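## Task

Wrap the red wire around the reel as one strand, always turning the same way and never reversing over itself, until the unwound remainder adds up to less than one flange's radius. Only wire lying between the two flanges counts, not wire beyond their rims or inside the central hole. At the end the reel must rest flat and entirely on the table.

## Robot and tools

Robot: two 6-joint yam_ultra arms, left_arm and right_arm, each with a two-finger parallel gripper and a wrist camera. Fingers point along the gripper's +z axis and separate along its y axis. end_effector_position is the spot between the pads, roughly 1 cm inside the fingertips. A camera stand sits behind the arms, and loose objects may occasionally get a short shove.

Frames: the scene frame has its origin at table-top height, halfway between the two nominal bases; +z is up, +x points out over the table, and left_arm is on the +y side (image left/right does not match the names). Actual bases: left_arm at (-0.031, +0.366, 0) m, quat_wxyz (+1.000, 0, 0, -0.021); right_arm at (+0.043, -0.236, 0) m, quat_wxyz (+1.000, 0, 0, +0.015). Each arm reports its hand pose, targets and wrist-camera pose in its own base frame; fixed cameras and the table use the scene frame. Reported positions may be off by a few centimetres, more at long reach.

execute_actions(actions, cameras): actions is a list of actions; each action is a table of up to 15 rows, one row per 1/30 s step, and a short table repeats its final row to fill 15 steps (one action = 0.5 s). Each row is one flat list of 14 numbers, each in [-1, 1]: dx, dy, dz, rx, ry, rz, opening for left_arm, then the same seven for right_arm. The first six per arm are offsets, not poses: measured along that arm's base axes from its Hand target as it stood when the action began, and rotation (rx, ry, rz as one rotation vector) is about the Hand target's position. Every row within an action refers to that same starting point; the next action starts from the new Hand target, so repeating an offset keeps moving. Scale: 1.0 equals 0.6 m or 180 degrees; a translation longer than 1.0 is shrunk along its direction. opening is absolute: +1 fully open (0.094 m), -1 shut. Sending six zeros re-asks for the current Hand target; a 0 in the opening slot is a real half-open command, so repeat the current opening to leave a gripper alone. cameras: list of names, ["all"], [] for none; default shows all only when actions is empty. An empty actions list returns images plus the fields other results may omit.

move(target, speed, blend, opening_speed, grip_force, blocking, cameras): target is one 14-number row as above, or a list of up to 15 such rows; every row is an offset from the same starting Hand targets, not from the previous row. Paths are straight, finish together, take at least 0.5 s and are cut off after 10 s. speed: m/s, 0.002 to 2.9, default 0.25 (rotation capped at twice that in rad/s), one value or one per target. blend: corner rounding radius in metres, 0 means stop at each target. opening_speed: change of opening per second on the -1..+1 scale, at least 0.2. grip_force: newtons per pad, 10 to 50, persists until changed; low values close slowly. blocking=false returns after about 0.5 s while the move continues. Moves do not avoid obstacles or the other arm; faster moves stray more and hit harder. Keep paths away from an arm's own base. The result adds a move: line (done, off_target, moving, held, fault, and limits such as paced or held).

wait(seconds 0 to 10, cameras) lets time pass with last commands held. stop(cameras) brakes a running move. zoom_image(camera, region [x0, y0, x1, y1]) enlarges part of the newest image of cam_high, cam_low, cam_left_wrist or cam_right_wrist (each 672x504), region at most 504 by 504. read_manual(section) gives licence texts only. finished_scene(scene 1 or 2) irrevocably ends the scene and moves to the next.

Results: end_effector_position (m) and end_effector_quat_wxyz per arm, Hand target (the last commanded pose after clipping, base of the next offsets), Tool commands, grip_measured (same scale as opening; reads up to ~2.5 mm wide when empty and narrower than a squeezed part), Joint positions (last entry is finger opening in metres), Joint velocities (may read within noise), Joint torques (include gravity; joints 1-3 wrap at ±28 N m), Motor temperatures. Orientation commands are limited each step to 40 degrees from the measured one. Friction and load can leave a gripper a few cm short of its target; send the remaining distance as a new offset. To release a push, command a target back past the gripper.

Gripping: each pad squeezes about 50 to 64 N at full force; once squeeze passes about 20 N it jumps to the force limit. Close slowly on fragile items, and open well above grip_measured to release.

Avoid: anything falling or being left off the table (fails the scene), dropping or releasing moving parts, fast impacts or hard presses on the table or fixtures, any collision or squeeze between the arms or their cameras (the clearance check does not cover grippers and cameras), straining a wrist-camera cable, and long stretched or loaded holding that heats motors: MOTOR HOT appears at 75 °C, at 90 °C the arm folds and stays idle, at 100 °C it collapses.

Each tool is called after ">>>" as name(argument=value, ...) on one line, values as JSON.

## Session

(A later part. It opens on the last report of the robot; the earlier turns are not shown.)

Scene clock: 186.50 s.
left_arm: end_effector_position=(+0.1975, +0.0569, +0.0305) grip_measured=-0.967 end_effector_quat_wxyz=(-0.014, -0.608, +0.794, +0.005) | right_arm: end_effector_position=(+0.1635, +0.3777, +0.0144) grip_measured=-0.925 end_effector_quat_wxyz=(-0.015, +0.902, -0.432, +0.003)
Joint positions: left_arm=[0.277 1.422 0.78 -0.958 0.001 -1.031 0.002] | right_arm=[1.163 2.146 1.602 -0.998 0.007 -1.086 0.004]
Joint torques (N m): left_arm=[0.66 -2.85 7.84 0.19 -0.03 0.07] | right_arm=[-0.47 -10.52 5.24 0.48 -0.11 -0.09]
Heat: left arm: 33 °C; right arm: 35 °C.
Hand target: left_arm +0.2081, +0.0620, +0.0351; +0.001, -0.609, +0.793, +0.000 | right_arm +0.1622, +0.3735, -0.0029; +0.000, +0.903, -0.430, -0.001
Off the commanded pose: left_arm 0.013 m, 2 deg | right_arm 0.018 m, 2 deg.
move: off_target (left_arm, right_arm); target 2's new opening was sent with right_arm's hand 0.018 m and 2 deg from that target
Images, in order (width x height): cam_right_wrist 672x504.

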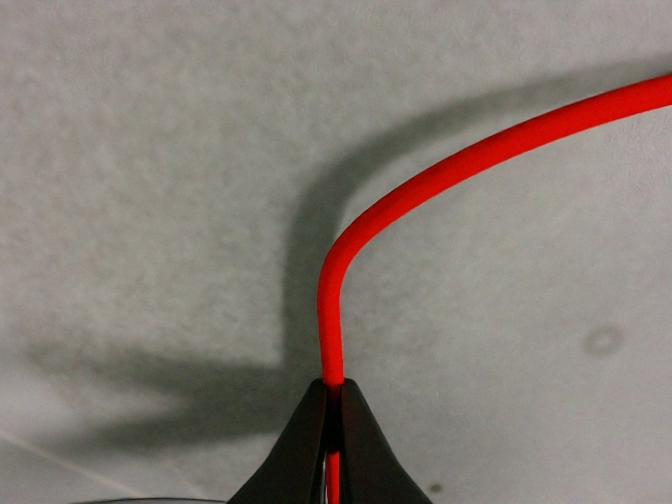

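>>> move(target=[[0,0.08,-0.01,0,0,0,-1,0,0,0.035,0,0,0,-1],[-0.01,0.12,-0.01,0,0,0,-1,0,0,0.035,0,0,-0.1,-1]], speed=0.06, cameras=["all"])

>>> zoom_image(camera="cam_high", region=[100, 140, 380, 320])

Scene clock: 195.50 s.
left_arm: end_effector_position=(+0.1925, +0.1239, +0.0249) grip_measured=-0.967 end_effector_quat_wxyz=(-0.018, -0.607, +0.794, -0.002) | right_arm: end_effector_position=(+0.1615, +0.3730, +0.0153) grip_measured=-0.927 end_effector_quat_wxyz=(-0.005, +0.828, -0.560, +0.003)
Joint positions: left_arm=[0.572 1.531 0.853 -0.927 0.006 -0.733 0.002] | right_arm=[1.163 2.146 1.606 -1.023 0.007 -0.789 0.003]
Joint torques (N m): left_arm=[0.79 -3.59 7.82 0.24 -0.07 0.04] | right_arm=[-0.46 -12.53 8.98 0 -0.11 0.11]
Heat: left arm: 33 °C; right arm: 34 °C.
Hand target: left_arm +0.2021, +0.1340, +0.0291; +0.001, -0.609, +0.793, +0.000 | right_arm +0.1622, +0.3735, +0.0181; +0.000, +0.824, -0.566, -0.001
Off the commanded pose: left_arm 0.014 m, 2 deg | right_arm 0.003 m, 1 deg.
move: off_target (left_arm)

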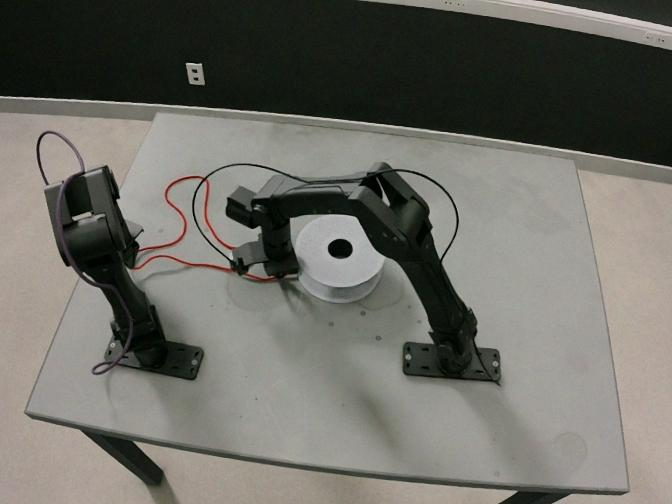

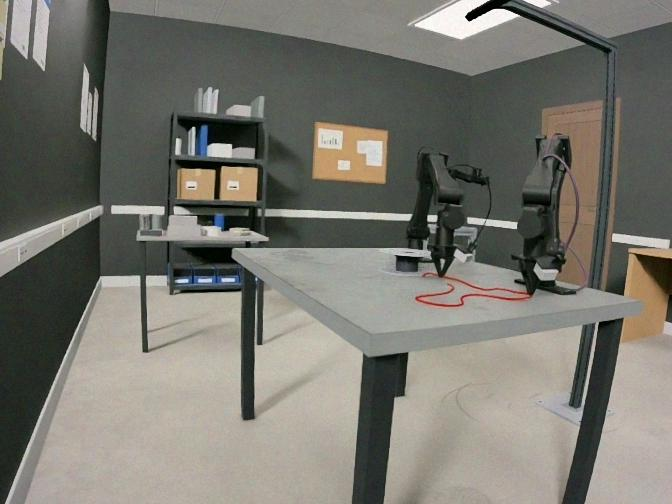

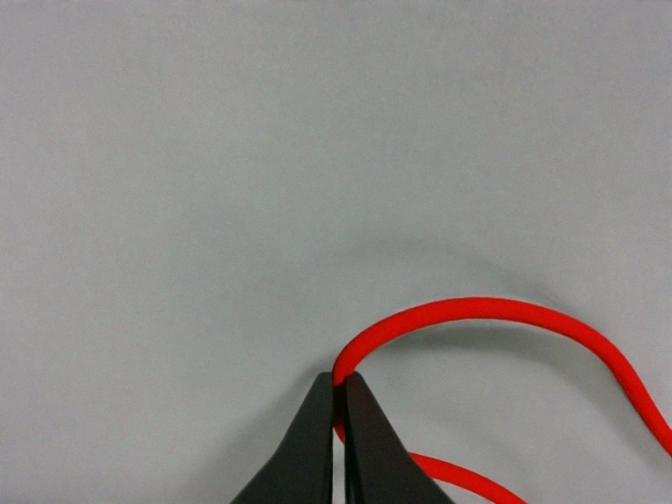

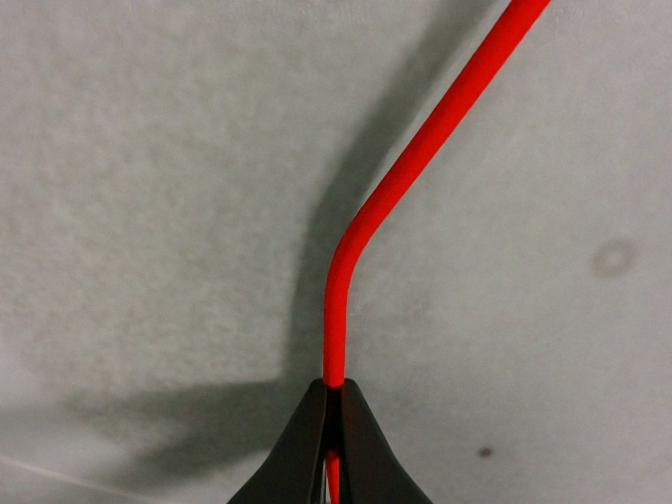

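Scaled by 1.800 from the camera's 672x504 image, which has a finer 960x720 frame.

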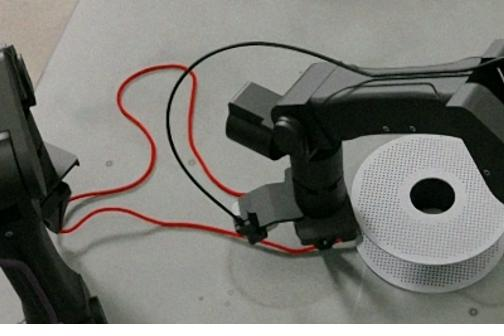

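>>> move(target=[0,0.05,0,0,0,0,-1,0,0,0,0,0,0,-1], speed=0.05, cameras=["cam_high","cam_right_wrist"])

>>> zoom_image(camera="cam_high", region=[100, 140, 380, 320])

Scene clock: 198.00 s.
left_arm: end_effector_position=(+0.1950, +0.1490, +0.0243) grip_measured=-0.968 end_effector_quat_wxyz=(-0.019, -0.607, +0.794, -0.012) | right_arm: end_effector_position=(+0.1624, +0.3767, +0.0169) grip_measured=-0.927 end_effector_quat_wxyz=(-0.011, +0.828, -0.561, -0.001)
Joint positions: left_arm=[0.666 1.599 0.917 -0.927 0.024 -0.638 0.002] | right_arm=[1.163 2.146 1.613 -1.017 0.003 -0.788 0.003]
Joint torques (N m): left_arm=[1.03 -4.16 8.14 0.22 -0.27 0.06] | right_arm=[-0.43 -12.51 8.36 -0.02 -0.04 0.09]
Heat: left arm: 33 °C; right arm: 34 °C.
Hand target: left_arm +0.2021, +0.1640, +0.0291; +0.001, -0.609, +0.793, +0.000 | right_arm +0.1622, +0.3734, +0.0181; +0.000, +0.824, -0.566, +0.000
Off the commanded pose: left_arm 0.017 m, 3 deg | right_arm 0.003 m, 1 deg.
move: off_target (left_arm)
Images, in order (width x height): cam_high 672x504, cam_right_wrist 672x504.

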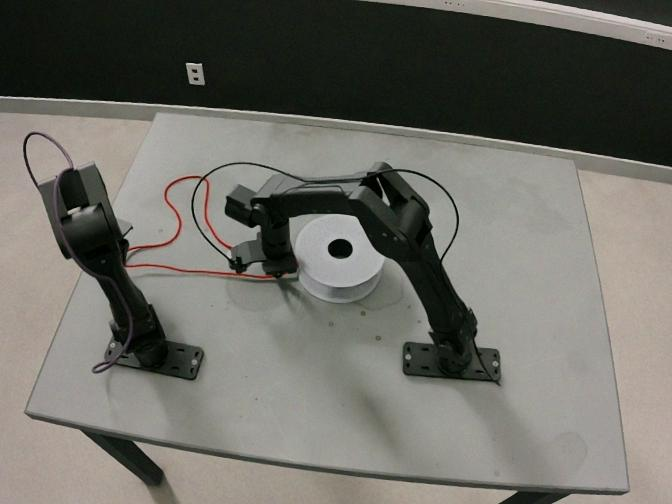

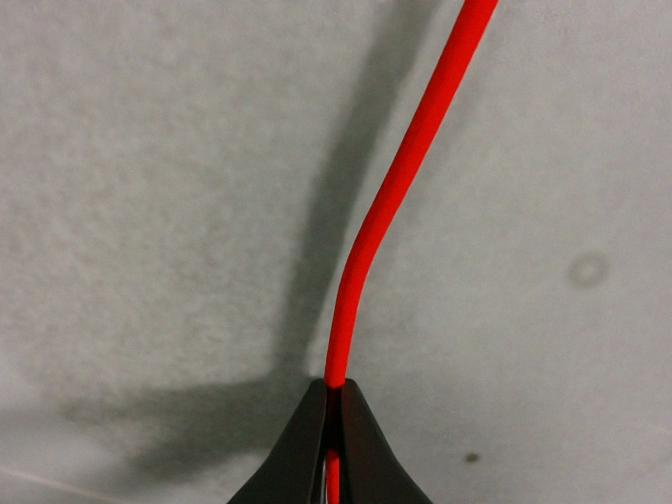

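Scaled by 1.800 from the camera's 672x504 image, which has a finer 960x720 frame.

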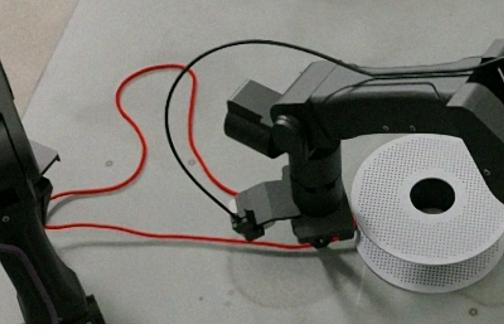

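>>> move(target=[[-0.04,-0.123,0.015,0,0,-0.055,-1,-0.145,-0.062,0.033,0,0,-0.089,-1],[-0.04,-0.323,0.015,0,0,-0.055,-1,-0.154,-0.262,0.033,0,0,-0.117,-1],[-0.057,-0.457,0.015,0,0,-0.055,-1,-0.079,-0.396,0.033,0,0,-0.089,-1]], speed=0.1, blend=[0.02,0.02,0], cameras=["all"])

>>> zoom_image(camera="cam_high", region=[150, 160, 430, 330])

>>> zoom_image(camera="cam_low", region=[370, 235, 520, 320])

Scene clock: 209.40 s.
left_arm: end_effector_position=(+0.1600, -0.1069, +0.0336) grip_measured=-0.968 end_effector_quat_wxyz=(-0.010, -0.537, +0.843, +0.006) | right_arm: end_effector_position=(+0.1198, +0.1427, +0.0379) grip_measured=-0.927 end_effector_quat_wxyz=(-0.008, +0.737, -0.676, +0.001)
Joint positions: left_arm=[-0.581 1.351 0.737 -0.975 0.015 -1.715 0.002] | right_arm=[0.87 1.28 0.704 -0.978 0.003 -0.786 0.003]
Joint torques (N m): left_arm=[-0.61 -2.37 7.77 0.11 -0.19 -0.1] | right_arm=[-0.69 -5.78 5.78 0.04 -0.06 -0.09]
Heat: left arm: 33 °C; right arm: 34 °C.
Hand target: left_arm +0.1678, -0.1102, +0.0381; +0.001, -0.538, +0.843, +0.000 | right_arm +0.1148, +0.1359, +0.0378; +0.000, +0.738, -0.675, +0.000
Off the commanded pose: left_arm 0.010 m, 1 deg | right_arm 0.008 m, 1 deg.
move: done

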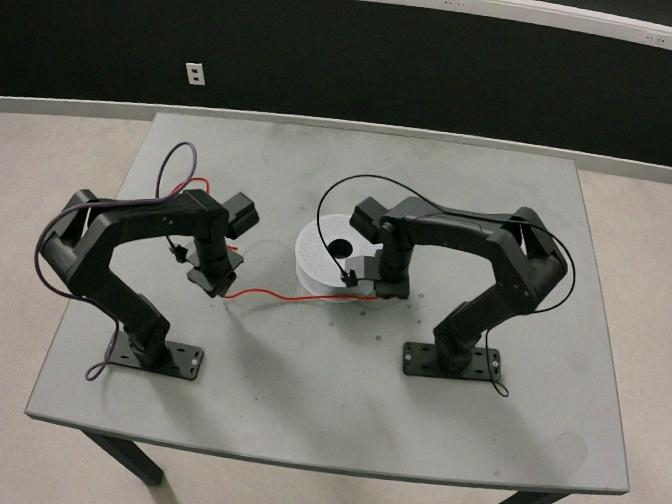

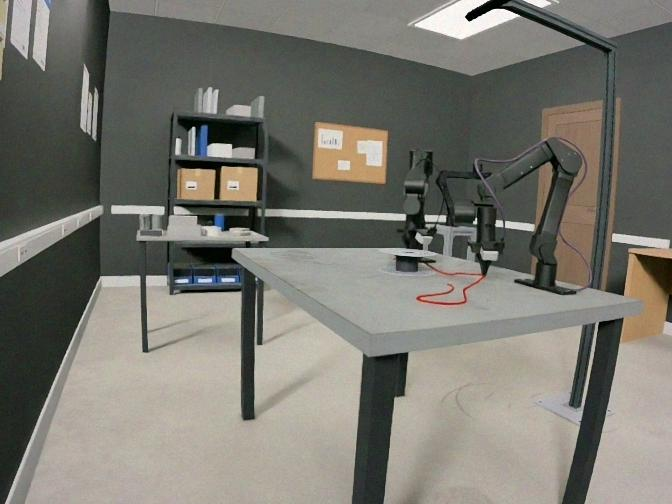

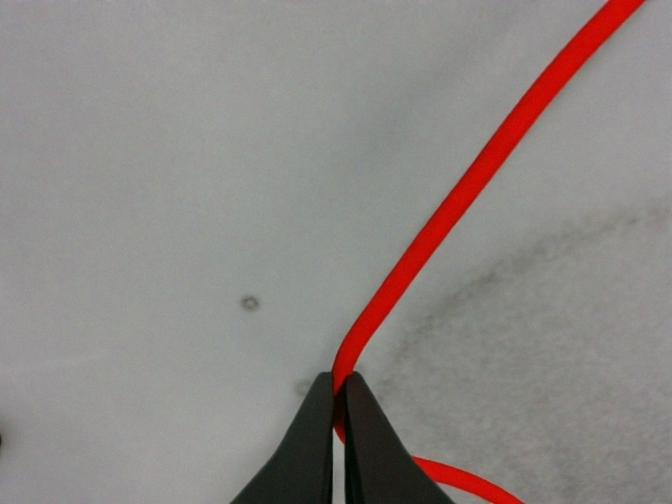

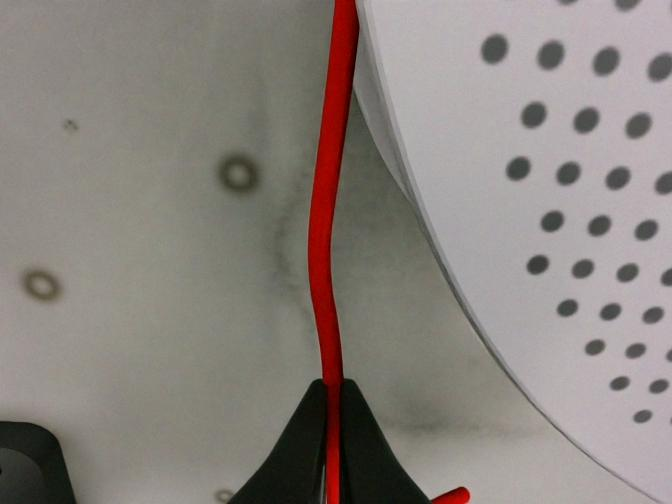

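Scaled by 1.800 from the camera's 672x504 image, which has a finer 960x720 frame.

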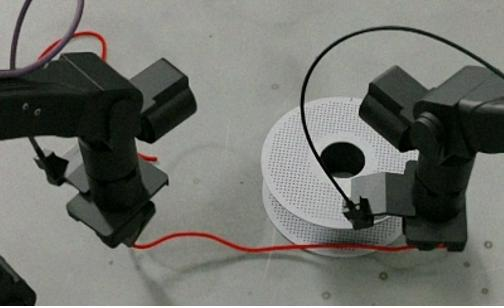

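Scaled by 3.360 from the camera's 672x504 image, which has a finer 960x720 frame.

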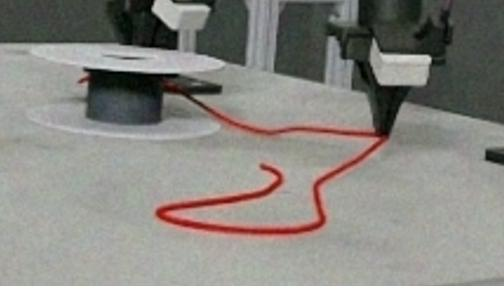

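>>> move(target=[[0.100,-0.066,-0.013,0,0,0,-1,0.167,-0.0415,-0.013,0,0,0.111,-1]], speed=0.08, cameras=["all"])

>>> zoom_image(camera="cam_high", region=[150, 160, 430, 330])

>>> zoom_image(camera="cam_low", region=[370, 235, 520, 320])

Scene clock: 214.67 s.
left_arm: end_effector_position=(+0.2190, -0.1456, +0.0268) grip_measured=-0.968 end_effector_quat_wxyz=(-0.011, -0.537, +0.843, +0.007) | right_arm: end_effector_position=(+0.2075, +0.1082, +0.0281) grip_measured=-0.927 end_effector_quat_wxyz=(+0.007, +0.843, -0.538, -0.002)
Joint positions: left_arm=[-0.581 1.643 0.975 -0.924 0.015 -1.715 0.002] | right_arm=[0.479 1.525 0.861 -0.921 0.003 -1.526 0.003]
Joint torques (N m): left_arm=[-0.5 -4.4 7.66 0.15 -0.18 -0.06] | right_arm=[-0.73 -5.44 8.61 0.27 -0.07 -0.11]
Heat: left arm: 34 °C; right arm: 34 °C.
Hand target: left_arm +0.2278, -0.1498, +0.0302; +0.001, -0.538, +0.843, +0.000 | right_arm +0.2150, +0.1110, +0.0300; +0.000, +0.843, -0.537, +0.000
Off the commanded pose: left_arm 0.010 m, 2 deg | right_arm 0.008 m, 1 deg.
move: done

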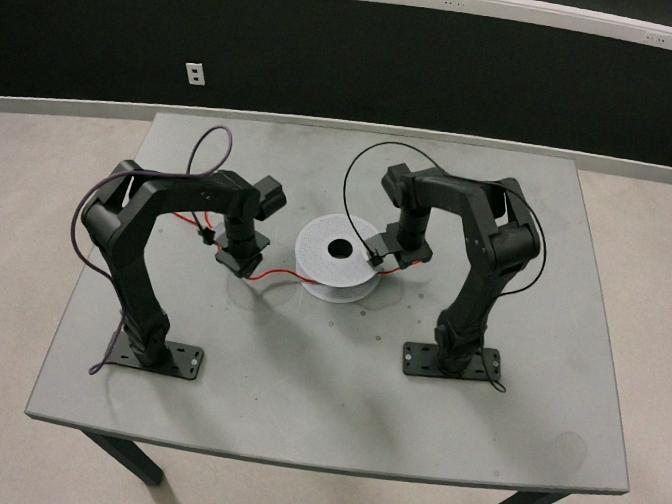

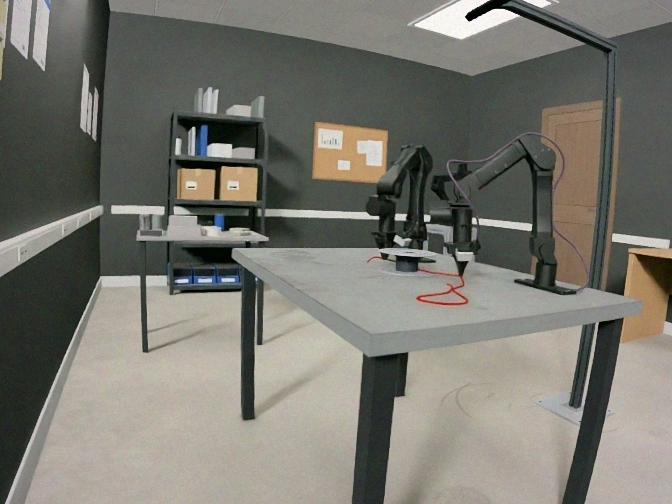

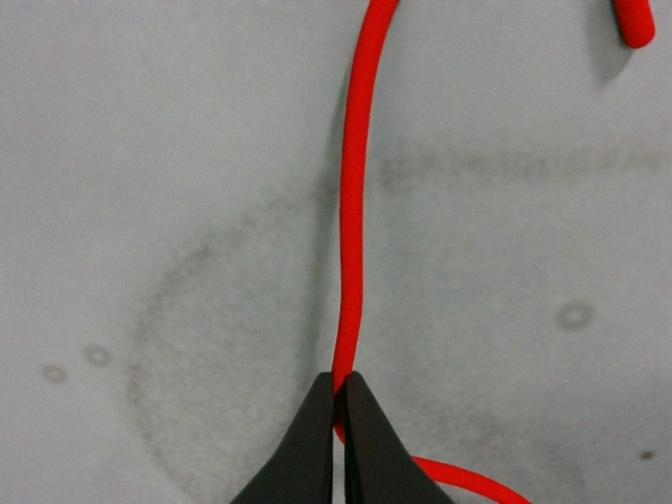

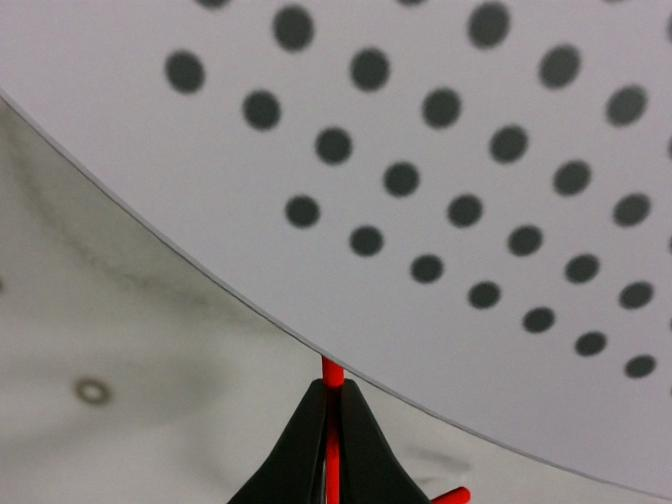

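Scaled by 1.800 from the camera's 672x504 image, which has a finer 960x720 frame.

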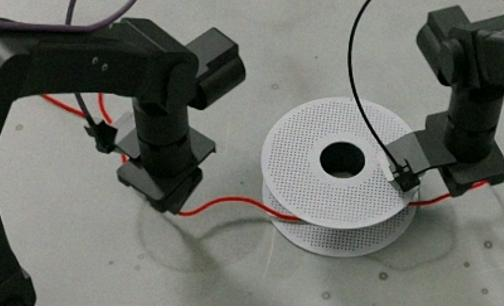

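Scaled by 3.360 from the camera's 672x504 image, which has a finer 960x720 frame.

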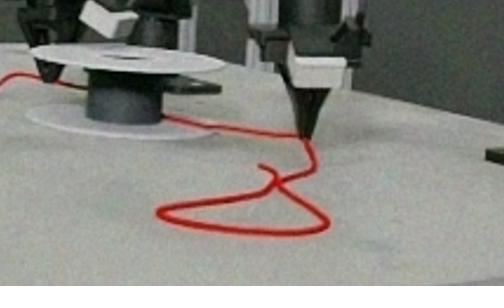

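>>> move(target=[[0.017,-0.02,0,0,0,0,-1,0.133,0.083,0,0,0,0.111,-1],[0.025,-0.045,0,0,0,0,-1,0.18,0.192,0,0,0,0.139,-1]], speed=0.08, blend=[0.02,0], cameras=["all"])

>>> zoom_image(camera="cam_high", region=[150, 160, 430, 330])

>>> zoom_image(camera="cam_low", region=[360, 235, 510, 320])

Scene clock: 220.60 s.
left_arm: end_effector_position=(+0.2378, -0.1734, +0.0271) grip_measured=-0.968 end_effector_quat_wxyz=(-0.007, -0.538, +0.843, +0.001) | right_arm: end_effector_position=(+0.3258, +0.2239, +0.0340) grip_measured=-0.927 end_effector_quat_wxyz=(-0.010, +0.939, -0.343, +0.009)
Joint positions: left_arm=[-0.626 1.742 1.089 -0.924 0.012 -1.761 0.002] | right_arm=[0.601 2.066 1.56 -1.038 0.003 -1.839 0.003]
Joint torques (N m): left_arm=[-0.62 -5.16 7.8 0.03 -0.16 -0.09] | right_arm=[0.58 -10.39 9.03 0.04 -0.05 0.03]
Heat: left arm: 34 °C; right arm: 34 °C.
Hand target: left_arm +0.2429, -0.1768, +0.0303; +0.001, -0.538, +0.843, +0.000 | right_arm +0.3231, +0.2261, +0.0300; +0.000, +0.940, -0.342, +0.000
Off the commanded pose: left_arm 0.007 m, 1 deg | right_arm 0.005 m, 2 deg.
move: done

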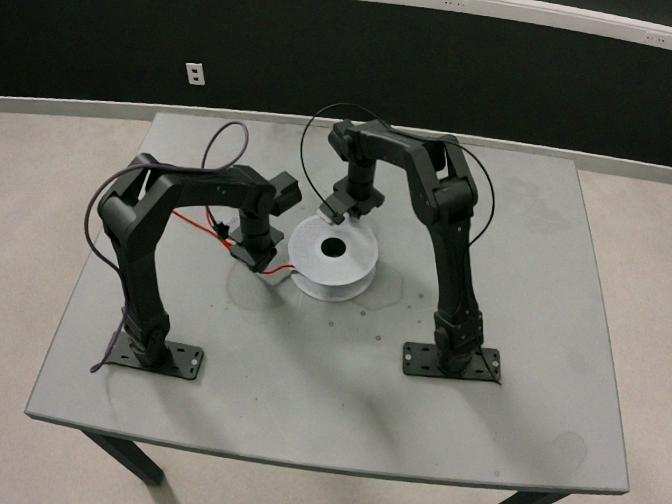

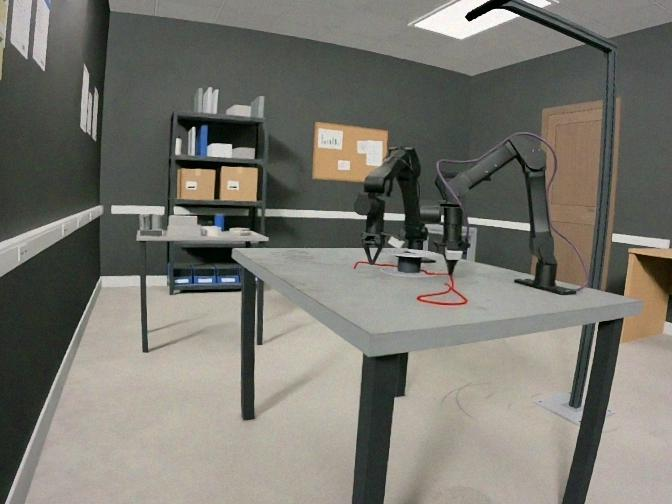

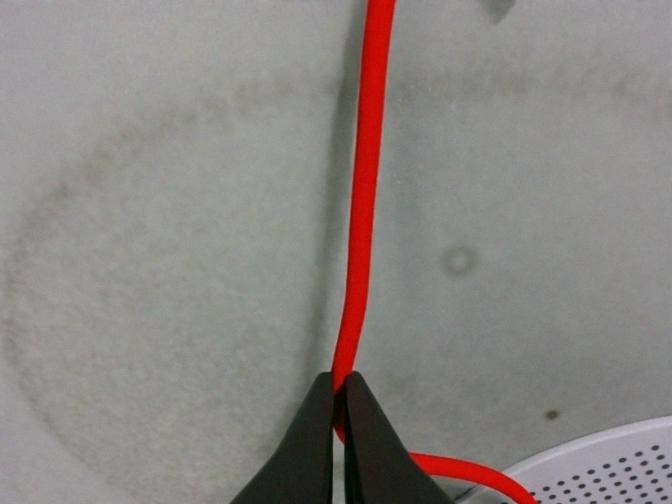

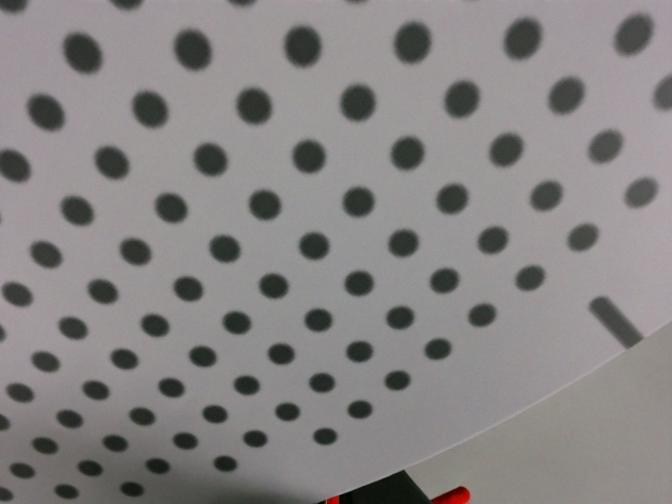

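Scaled by 1.800 from the camera's 672x504 image, which has a finer 960x720 frame.

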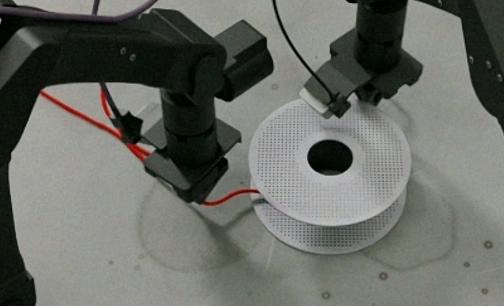

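Scaled by 3.360 from the camera's 672x504 image, which has a finer 960x720 frame.

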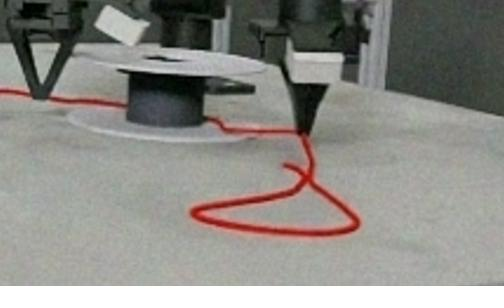

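>>> move(target=[[0,0,0,0,0,0,-1,0.0,0,-0.02,0,0,0,-0.6],[0,0,0,0,0,0,-1,0.05,0,0.15,0,0,0,-0.6],[0,0,0,0,0,0,-1,0,0,0.25,0,0,-0.25,-0.6]], speed=0.12, opening_speed=1.0, cameras=["all"])

>>> zoom_image(camera="cam_low", region=[360, 235, 510, 320])

Scene clock: 228.87 s.
left_arm: end_effector_position=(+0.2378, -0.1734, +0.0271) grip_measured=-0.968 end_effector_quat_wxyz=(-0.007, -0.538, +0.843, +0.001) | right_arm: end_effector_position=(+0.3312, +0.2274, +0.1688) grip_measured=-0.602 end_effector_quat_wxyz=(-0.021, +0.738, -0.674, +0.007)
Joint positions: left_arm=[-0.626 1.742 1.089 -0.924 0.012 -1.761 0.002] | right_arm=[0.601 2.079 2.12 -1.567 0.003 -1.061 0.019]
Joint torques (N m): left_arm=[-0.61 -5.16 7.8 0.03 -0.15 -0.08] | right_arm=[0.61 -15.34 6.26 0.14 -0.08 0.12]
Heat: left arm: 33 °C; right arm: 35 °C.
Hand target: left_arm +0.2428, -0.1768, +0.0303; +0.001, -0.538, +0.843, +0.000 | right_arm +0.3230, +0.2262, +0.1800; +0.000, +0.738, -0.675, +0.000
Off the commanded pose: left_arm 0.007 m, 1 deg | right_arm 0.014 m, 3 deg.
joint sent to its limit (right arm) — joint 4 (wrist pitch), lower limit. The joint targets are off in orientation, not in position.
move: off_target (right_arm)

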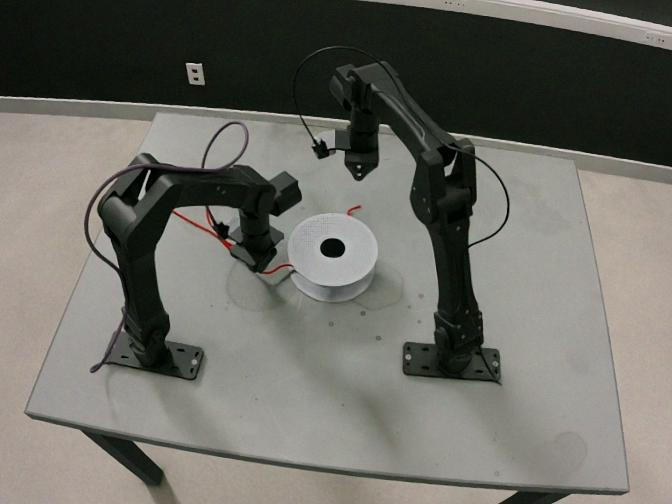

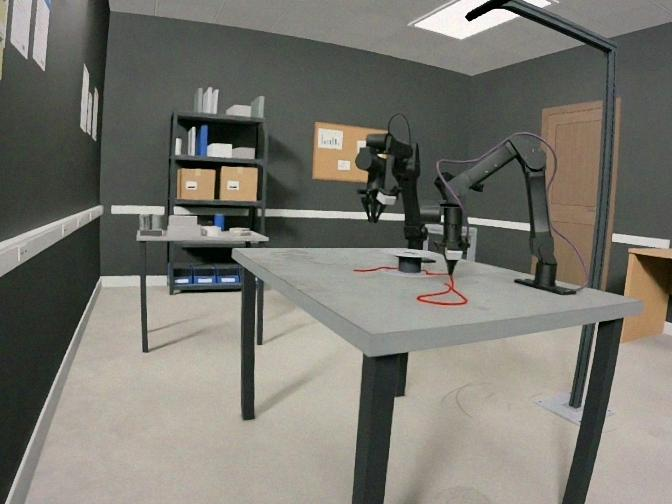

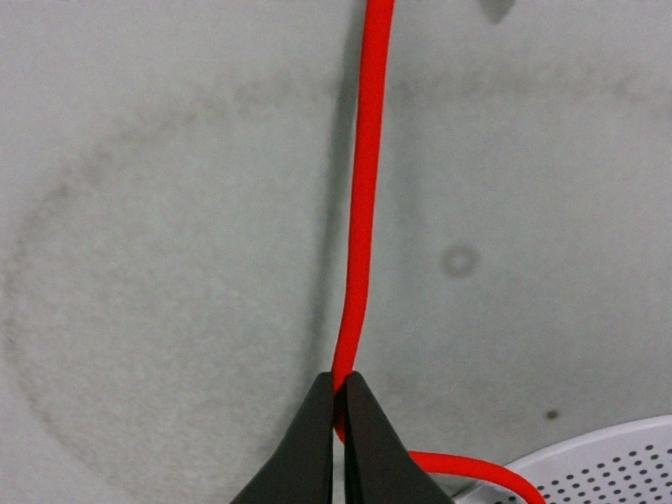

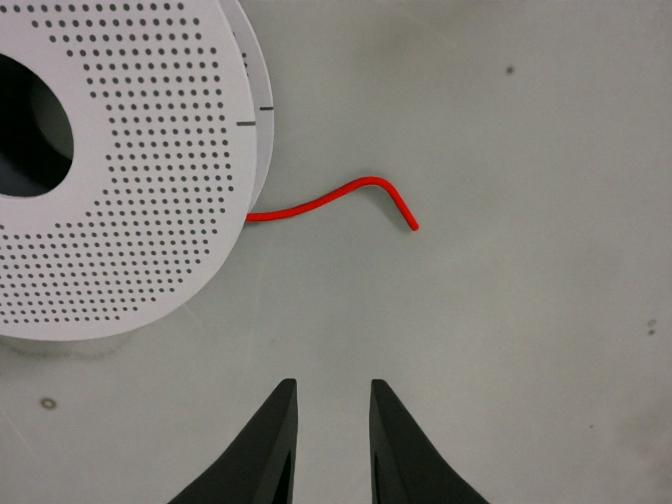

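Scaled by 3.360 from the camera's 672x504 image, which has a finer 960x720 frame.

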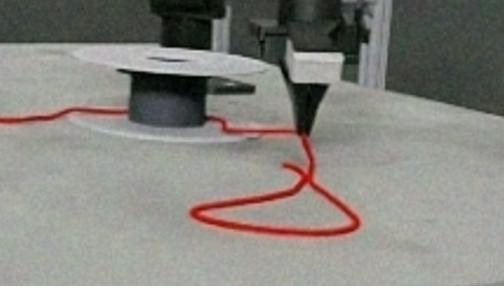

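>>> move(target=[0.0,0.14,0,0,0,0.055,-1,0,0,0,0,0,0,-0.6], speed=0.06, cameras=["cam_high","cam_right_wrist","cam_left_wrist"])

>>> zoom_image(camera="cam_high", region=[150, 160, 430, 330])

Scene clock: 233.87 s.
left_arm: end_effector_position=(+0.2391, -0.0959, +0.0251) grip_measured=-0.968 end_effector_quat_wxyz=(-0.013, -0.609, +0.793, +0.009) | right_arm: end_effector_position=(+0.3312, +0.2274, +0.1688) grip_measured=-0.602 end_effector_quat_wxyz=(-0.021, +0.738, -0.674, +0.007)
Joint positions: left_arm=[-0.377 1.633 0.957 -0.924 0.012 -1.686 0.002] | right_arm=[0.601 2.079 2.12 -1.567 0.003 -1.06 0.019]
Joint torques (N m): left_arm=[0.57 -6.97 4.67 0.16 -0.13 0.07] | right_arm=[0.57 -15.34 6.34 0.14 -0.09 0.11]
Heat: left arm: 33 °C; right arm: 35 °C.
Hand target: left_arm +0.2428, -0.0929, +0.0303; +0.001, -0.608, +0.794, +0.000 | right_arm +0.3230, +0.2262, +0.1800; +0.000, +0.738, -0.675, +0.000
Off the commanded pose: left_arm 0.007 m, 2 deg | right_arm 0.014 m, 3 deg.
joint sent to its limit (right arm) — joint 4 (wrist pitch), lower limit. The joint targets are off in orientation, not in position.
move: off_target (right_arm)
Images, in order (width x height): cam_high 672x504, cam_left_wrist 672x504, cam_right_wrist 672x504.

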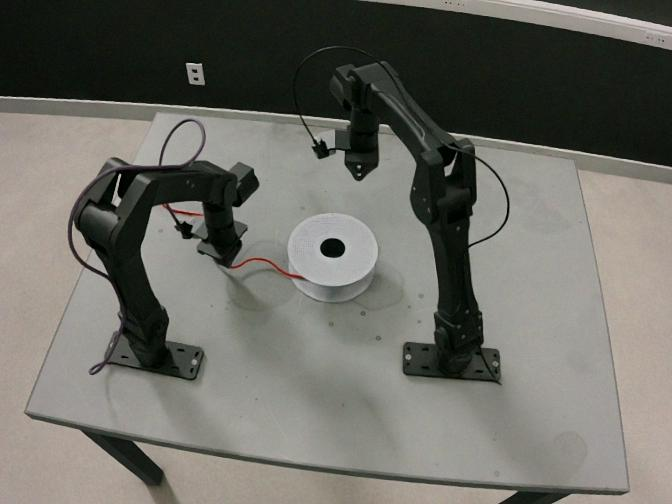

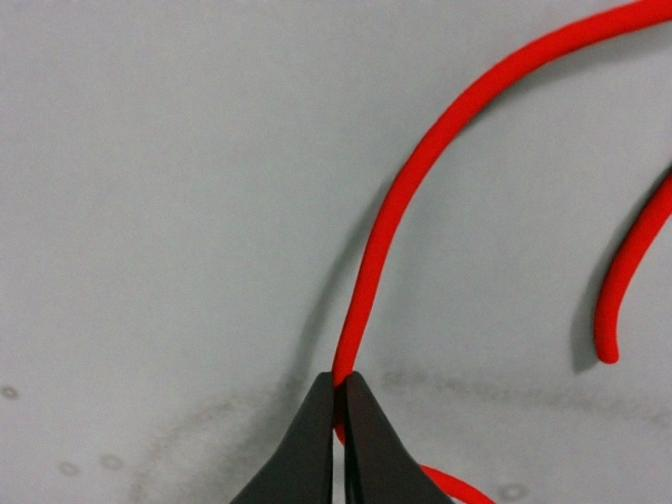

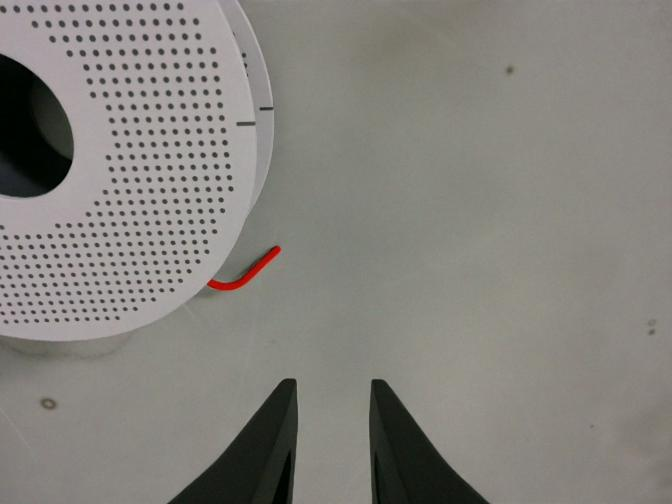

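Scaled by 1.800 from the camera's 672x504 image, which has a finer 960x720 frame.

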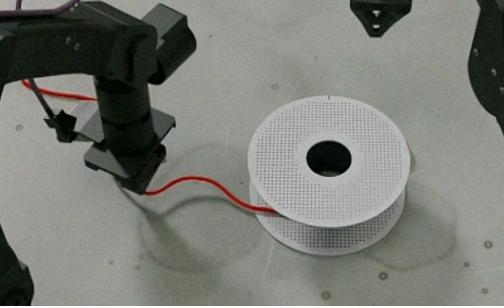

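>>> move(target=[0.0,0.07,0,0,0,0,-1,0,0,0,0,0,0,-0.6], speed=0.06, cameras=["cam_high","cam_right_wrist","cam_low"])

>>> zoom_image(camera="cam_low", region=[370, 235, 490, 310])

Scene clock: 236.13 s.
left_arm: end_effector_position=(+0.2398, -0.0543, +0.0257) grip_measured=-0.968 end_effector_quat_wxyz=(-0.013, -0.609, +0.793, +0.007) | right_arm: end_effector_position=(+0.3312, +0.2274, +0.1688) grip_measured=-0.602 end_effector_quat_wxyz=(-0.021, +0.738, -0.674, +0.007)
Joint positions: left_arm=[-0.218 1.587 0.912 -0.923 0.011 -1.527 0.002] | right_arm=[0.601 2.079 2.12 -1.567 0.003 -1.06 0.019]
Joint torques (N m): left_arm=[0.53 -6.56 4.68 0.16 -0.16 0.02] | right_arm=[0.62 -15.32 6.32 0.15 -0.05 0.11]
Heat: left arm: 33 °C; right arm: 35 °C.
Hand target: left_arm +0.2429, -0.0508, +0.0303; +0.001, -0.609, +0.793, +0.000 | right_arm +0.3230, +0.2262, +0.1800; +0.000, +0.738, -0.675, +0.000
Off the commanded pose: left_arm 0.006 m, 2 deg | right_arm 0.014 m, 3 deg.
joint sent to its limit (right arm) — joint 4 (wrist pitch), lower limit. The joint targets are off in orientation, not in position.
move: off_target (right_arm)
Images, in order (width x height): cam_high 672x504, cam_low 672x504, cam_right_wrist 672x504.

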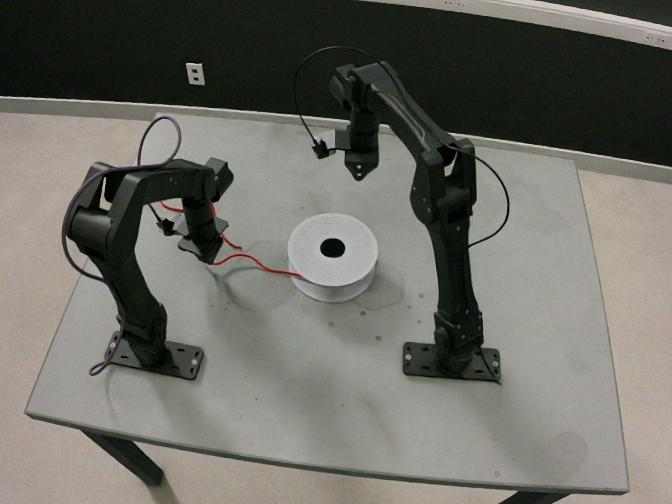

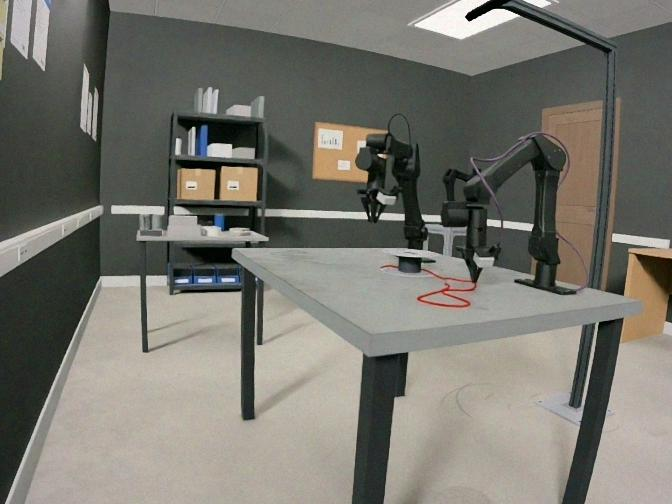

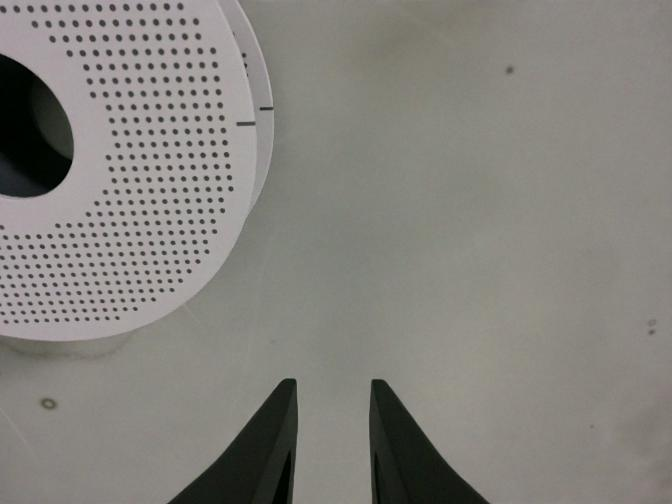

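Scaled by 4.200 from the camera's 672x504 image, which has a finer 960x720 frame.

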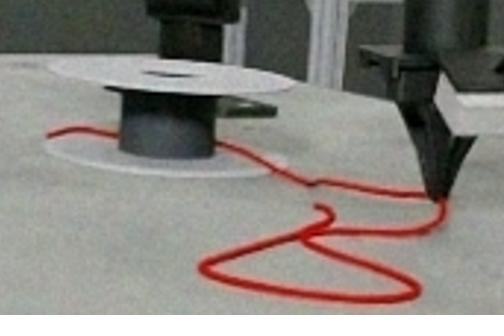

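>>> move(target=[0,0,0,0,0,0,-1,-0.222,0.033,-0.06,0,0,-0.761,-0.745], speed=0.25, cameras=["cam_high","cam_right_wrist"])

Scene clock: 243.20 s.
left_arm: end_effector_position=(+0.2398, -0.0543, +0.0257) grip_measured=-0.968 end_effector_quat_wxyz=(-0.013, -0.608, +0.793, +0.007) | right_arm: end_effector_position=(+0.1934, +0.2461, +0.1389) grip_measured=-0.743 end_effector_quat_wxyz=(-0.001, +0.356, +0.934, -0.011)
Joint positions: left_arm=[-0.218 1.587 0.912 -0.923 0.011 -1.527 0.002] | right_arm=[0.904 1.749 1.552 -1.397 0.004 1.633 0.012]
Joint torques (N m): left_arm=[0.58 -6.56 4.67 0.16 -0.15 0.06] | right_arm=[0.65 -11.89 5.89 0.24 -0.07 0.12]
Heat: left arm: 33 °C; right arm: 36 °C.
Hand target: left_arm +0.2429, -0.0508, +0.0303; +0.001, -0.609, +0.793, +0.000 | right_arm +0.1898, +0.2461, +0.1441; +0.001, +0.358, +0.934, +0.000
Off the commanded pose: left_arm 0.007 m, 2 deg | right_arm 0.006 m, 1 deg.
move: done
Images, in order (width x height): cam_high 672x504, cam_right_wrist 672x504.

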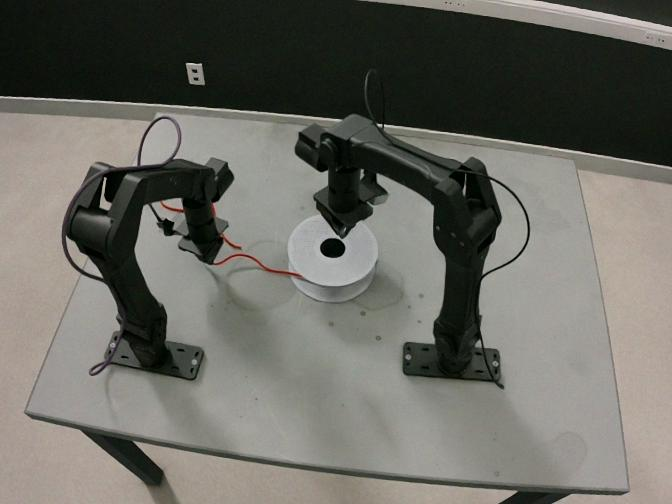

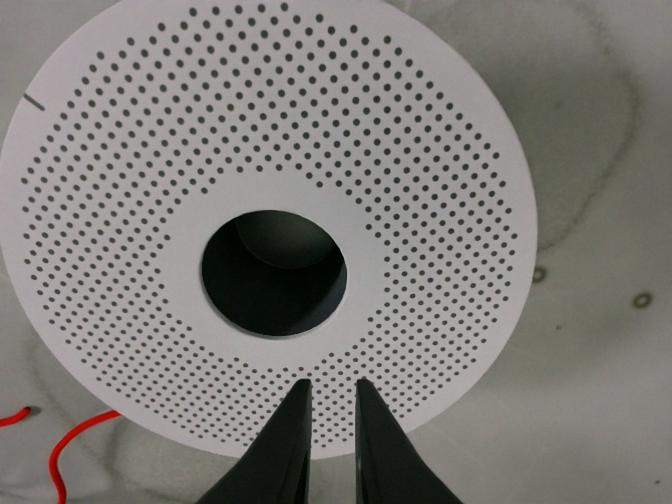

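>>> move(target=[0,0,0,0,0,0,-1,0.021,0.026,-0.085,0,0,0,-0.745], speed=0.15, cameras=["cam_right_wrist"])

Scene clock: 246.50 s.
left_arm: end_effector_position=(+0.2398, -0.0543, +0.0257) grip_measured=-0.968 end_effector_quat_wxyz=(-0.013, -0.608, +0.793, +0.007) | right_arm: end_effector_position=(+0.2051, +0.2609, +0.0996) grip_measured=-0.743 end_effector_quat_wxyz=(+0.004, +0.357, +0.934, +0.007)
Joint positions: left_arm=[-0.218 1.587 0.912 -0.923 0.011 -1.527 0.002] | right_arm=[0.904 1.789 1.445 -1.211 0.004 1.633 0.012]
Joint torques (N m): left_arm=[0.57 -6.58 4.67 0.17 -0.15 0.07] | right_arm=[0.47 -8.84 6.31 0.31 -0.07 0.1]
Heat: left arm: 33 °C; right arm: 36 °C.
Hand target: left_arm +0.2429, -0.0508, +0.0303; +0.001, -0.609, +0.793, +0.000 | right_arm +0.2024, +0.2616, +0.0930; +0.001, +0.358, +0.934, +0.000
Off the commanded pose: left_arm 0.007 m, 2 deg | right_arm 0.007 m, 1 deg.
move: done
Images, in order (width x height): cam_right_wrist 672x504.

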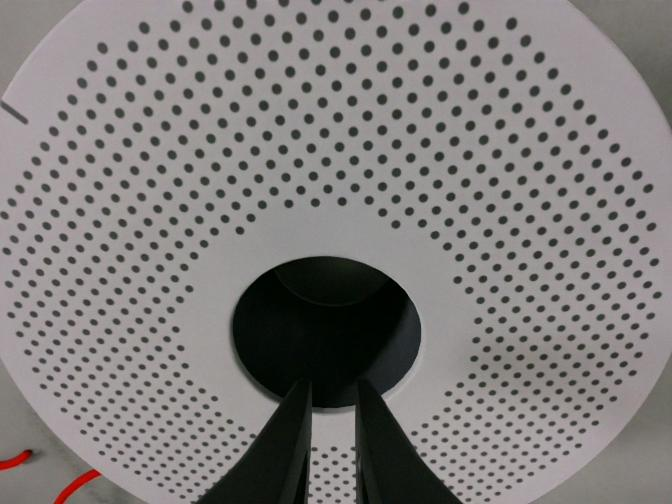

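>>> move(target=[0,0,0,0,0,0,-1,0.003,0.0035,-0.0733,0,0,0,-0.745], speed=0.06, cameras=["cam_right_wrist"])

Scene clock: 249.47 s.
left_arm: end_effector_position=(+0.2398, -0.0543, +0.0257) grip_measured=-0.968 end_effector_quat_wxyz=(-0.013, -0.608, +0.793, +0.007) | right_arm: end_effector_position=(+0.2079, +0.2645, +0.0575) grip_measured=-0.743 end_effector_quat_wxyz=(+0.005, +0.357, +0.934, +0.010)
Joint positions: left_arm=[-0.218 1.587 0.912 -0.923 0.011 -1.527 0.002] | right_arm=[0.904 1.83 1.326 -1.044 0.004 1.633 0.012]
Joint torques (N m): left_arm=[0.57 -6.57 4.68 0.16 -0.15 0.06] | right_arm=[0.47 -8.61 6.01 0.32 -0.06 0.06]
Heat: left arm: 33 °C; right arm: 36 °C.
Hand target: left_arm +0.2429, -0.0508, +0.0303; +0.001, -0.609, +0.793, +0.000 | right_arm +0.2042, +0.2637, +0.0490; +0.001, +0.358, +0.934, +0.000
Off the commanded pose: left_arm 0.007 m, 2 deg | right_arm 0.009 m, 1 deg.
move: done
Images, in order (width x height): cam_right_wrist 672x504.

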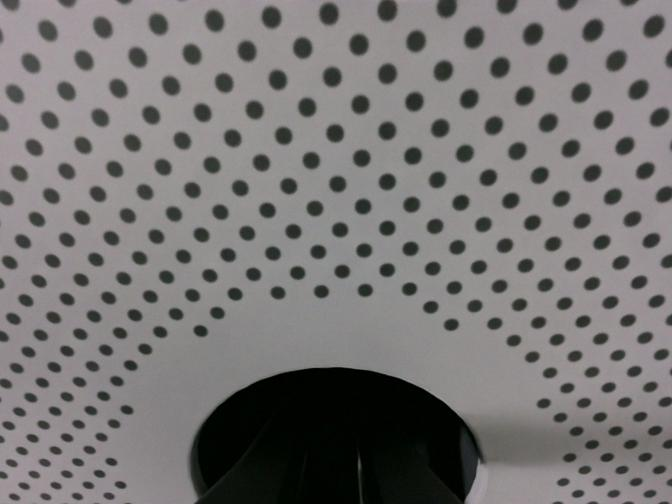

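>>> move(target=[0,0,0,0,0,0,-1,0,0,0,0,0,0,-0.1], speed=0.06, opening_speed=0.5, cameras=["cam_right_wrist","cam_high"])

Scene clock: 251.93 s.
left_arm: end_effector_position=(+0.2398, -0.0543, +0.0257) grip_measured=-0.968 end_effector_quat_wxyz=(-0.013, -0.608, +0.793, +0.007) | right_arm: end_effector_position=(+0.2077, +0.2645, +0.0623) grip_measured=-0.121 end_effector_quat_wxyz=(+0.006, +0.358, +0.934, +0.014)
Joint positions: left_arm=[-0.218 1.587 0.912 -0.923 0.011 -1.527 0.002] | right_arm=[0.904 1.817 1.328 -1.052 0.003 1.637 0.041]
Joint torques (N m): left_arm=[0.58 -6.57 4.66 0.17 -0.15 0.06] | right_arm=[0.44 -7.57 5.85 0.42 -0.03 0.06]
Heat: left arm: 33 °C; right arm: 36 °C.
Hand target: left_arm +0.2429, -0.0508, +0.0303; +0.001, -0.609, +0.793, +0.000 | right_arm +0.2042, +0.2637, +0.0491; +0.001, +0.358, +0.934, +0.000
Off the commanded pose: left_arm 0.007 m, 2 deg | right_arm 0.014 m, 2 deg.
move: off_target (right_arm)
Images, in order (width x height): cam_high 672x504, cam_right_wrist 672x504.

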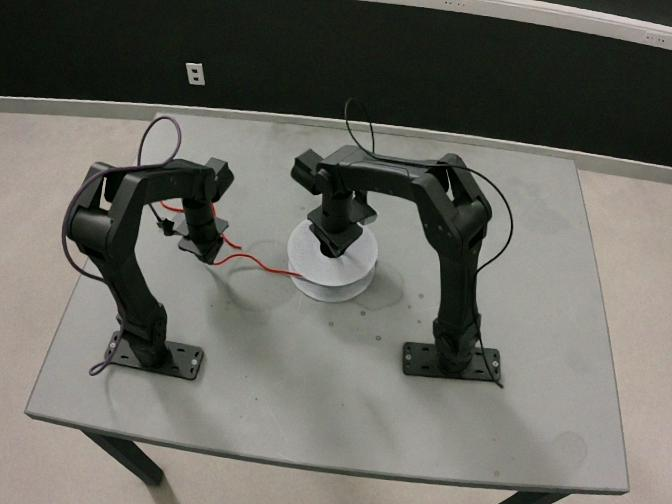

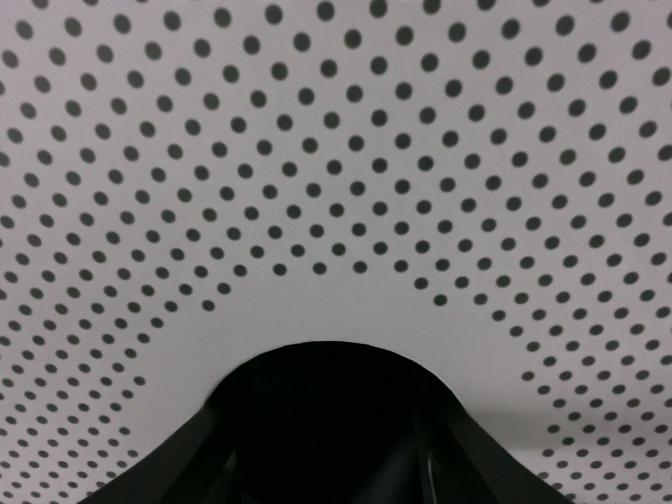

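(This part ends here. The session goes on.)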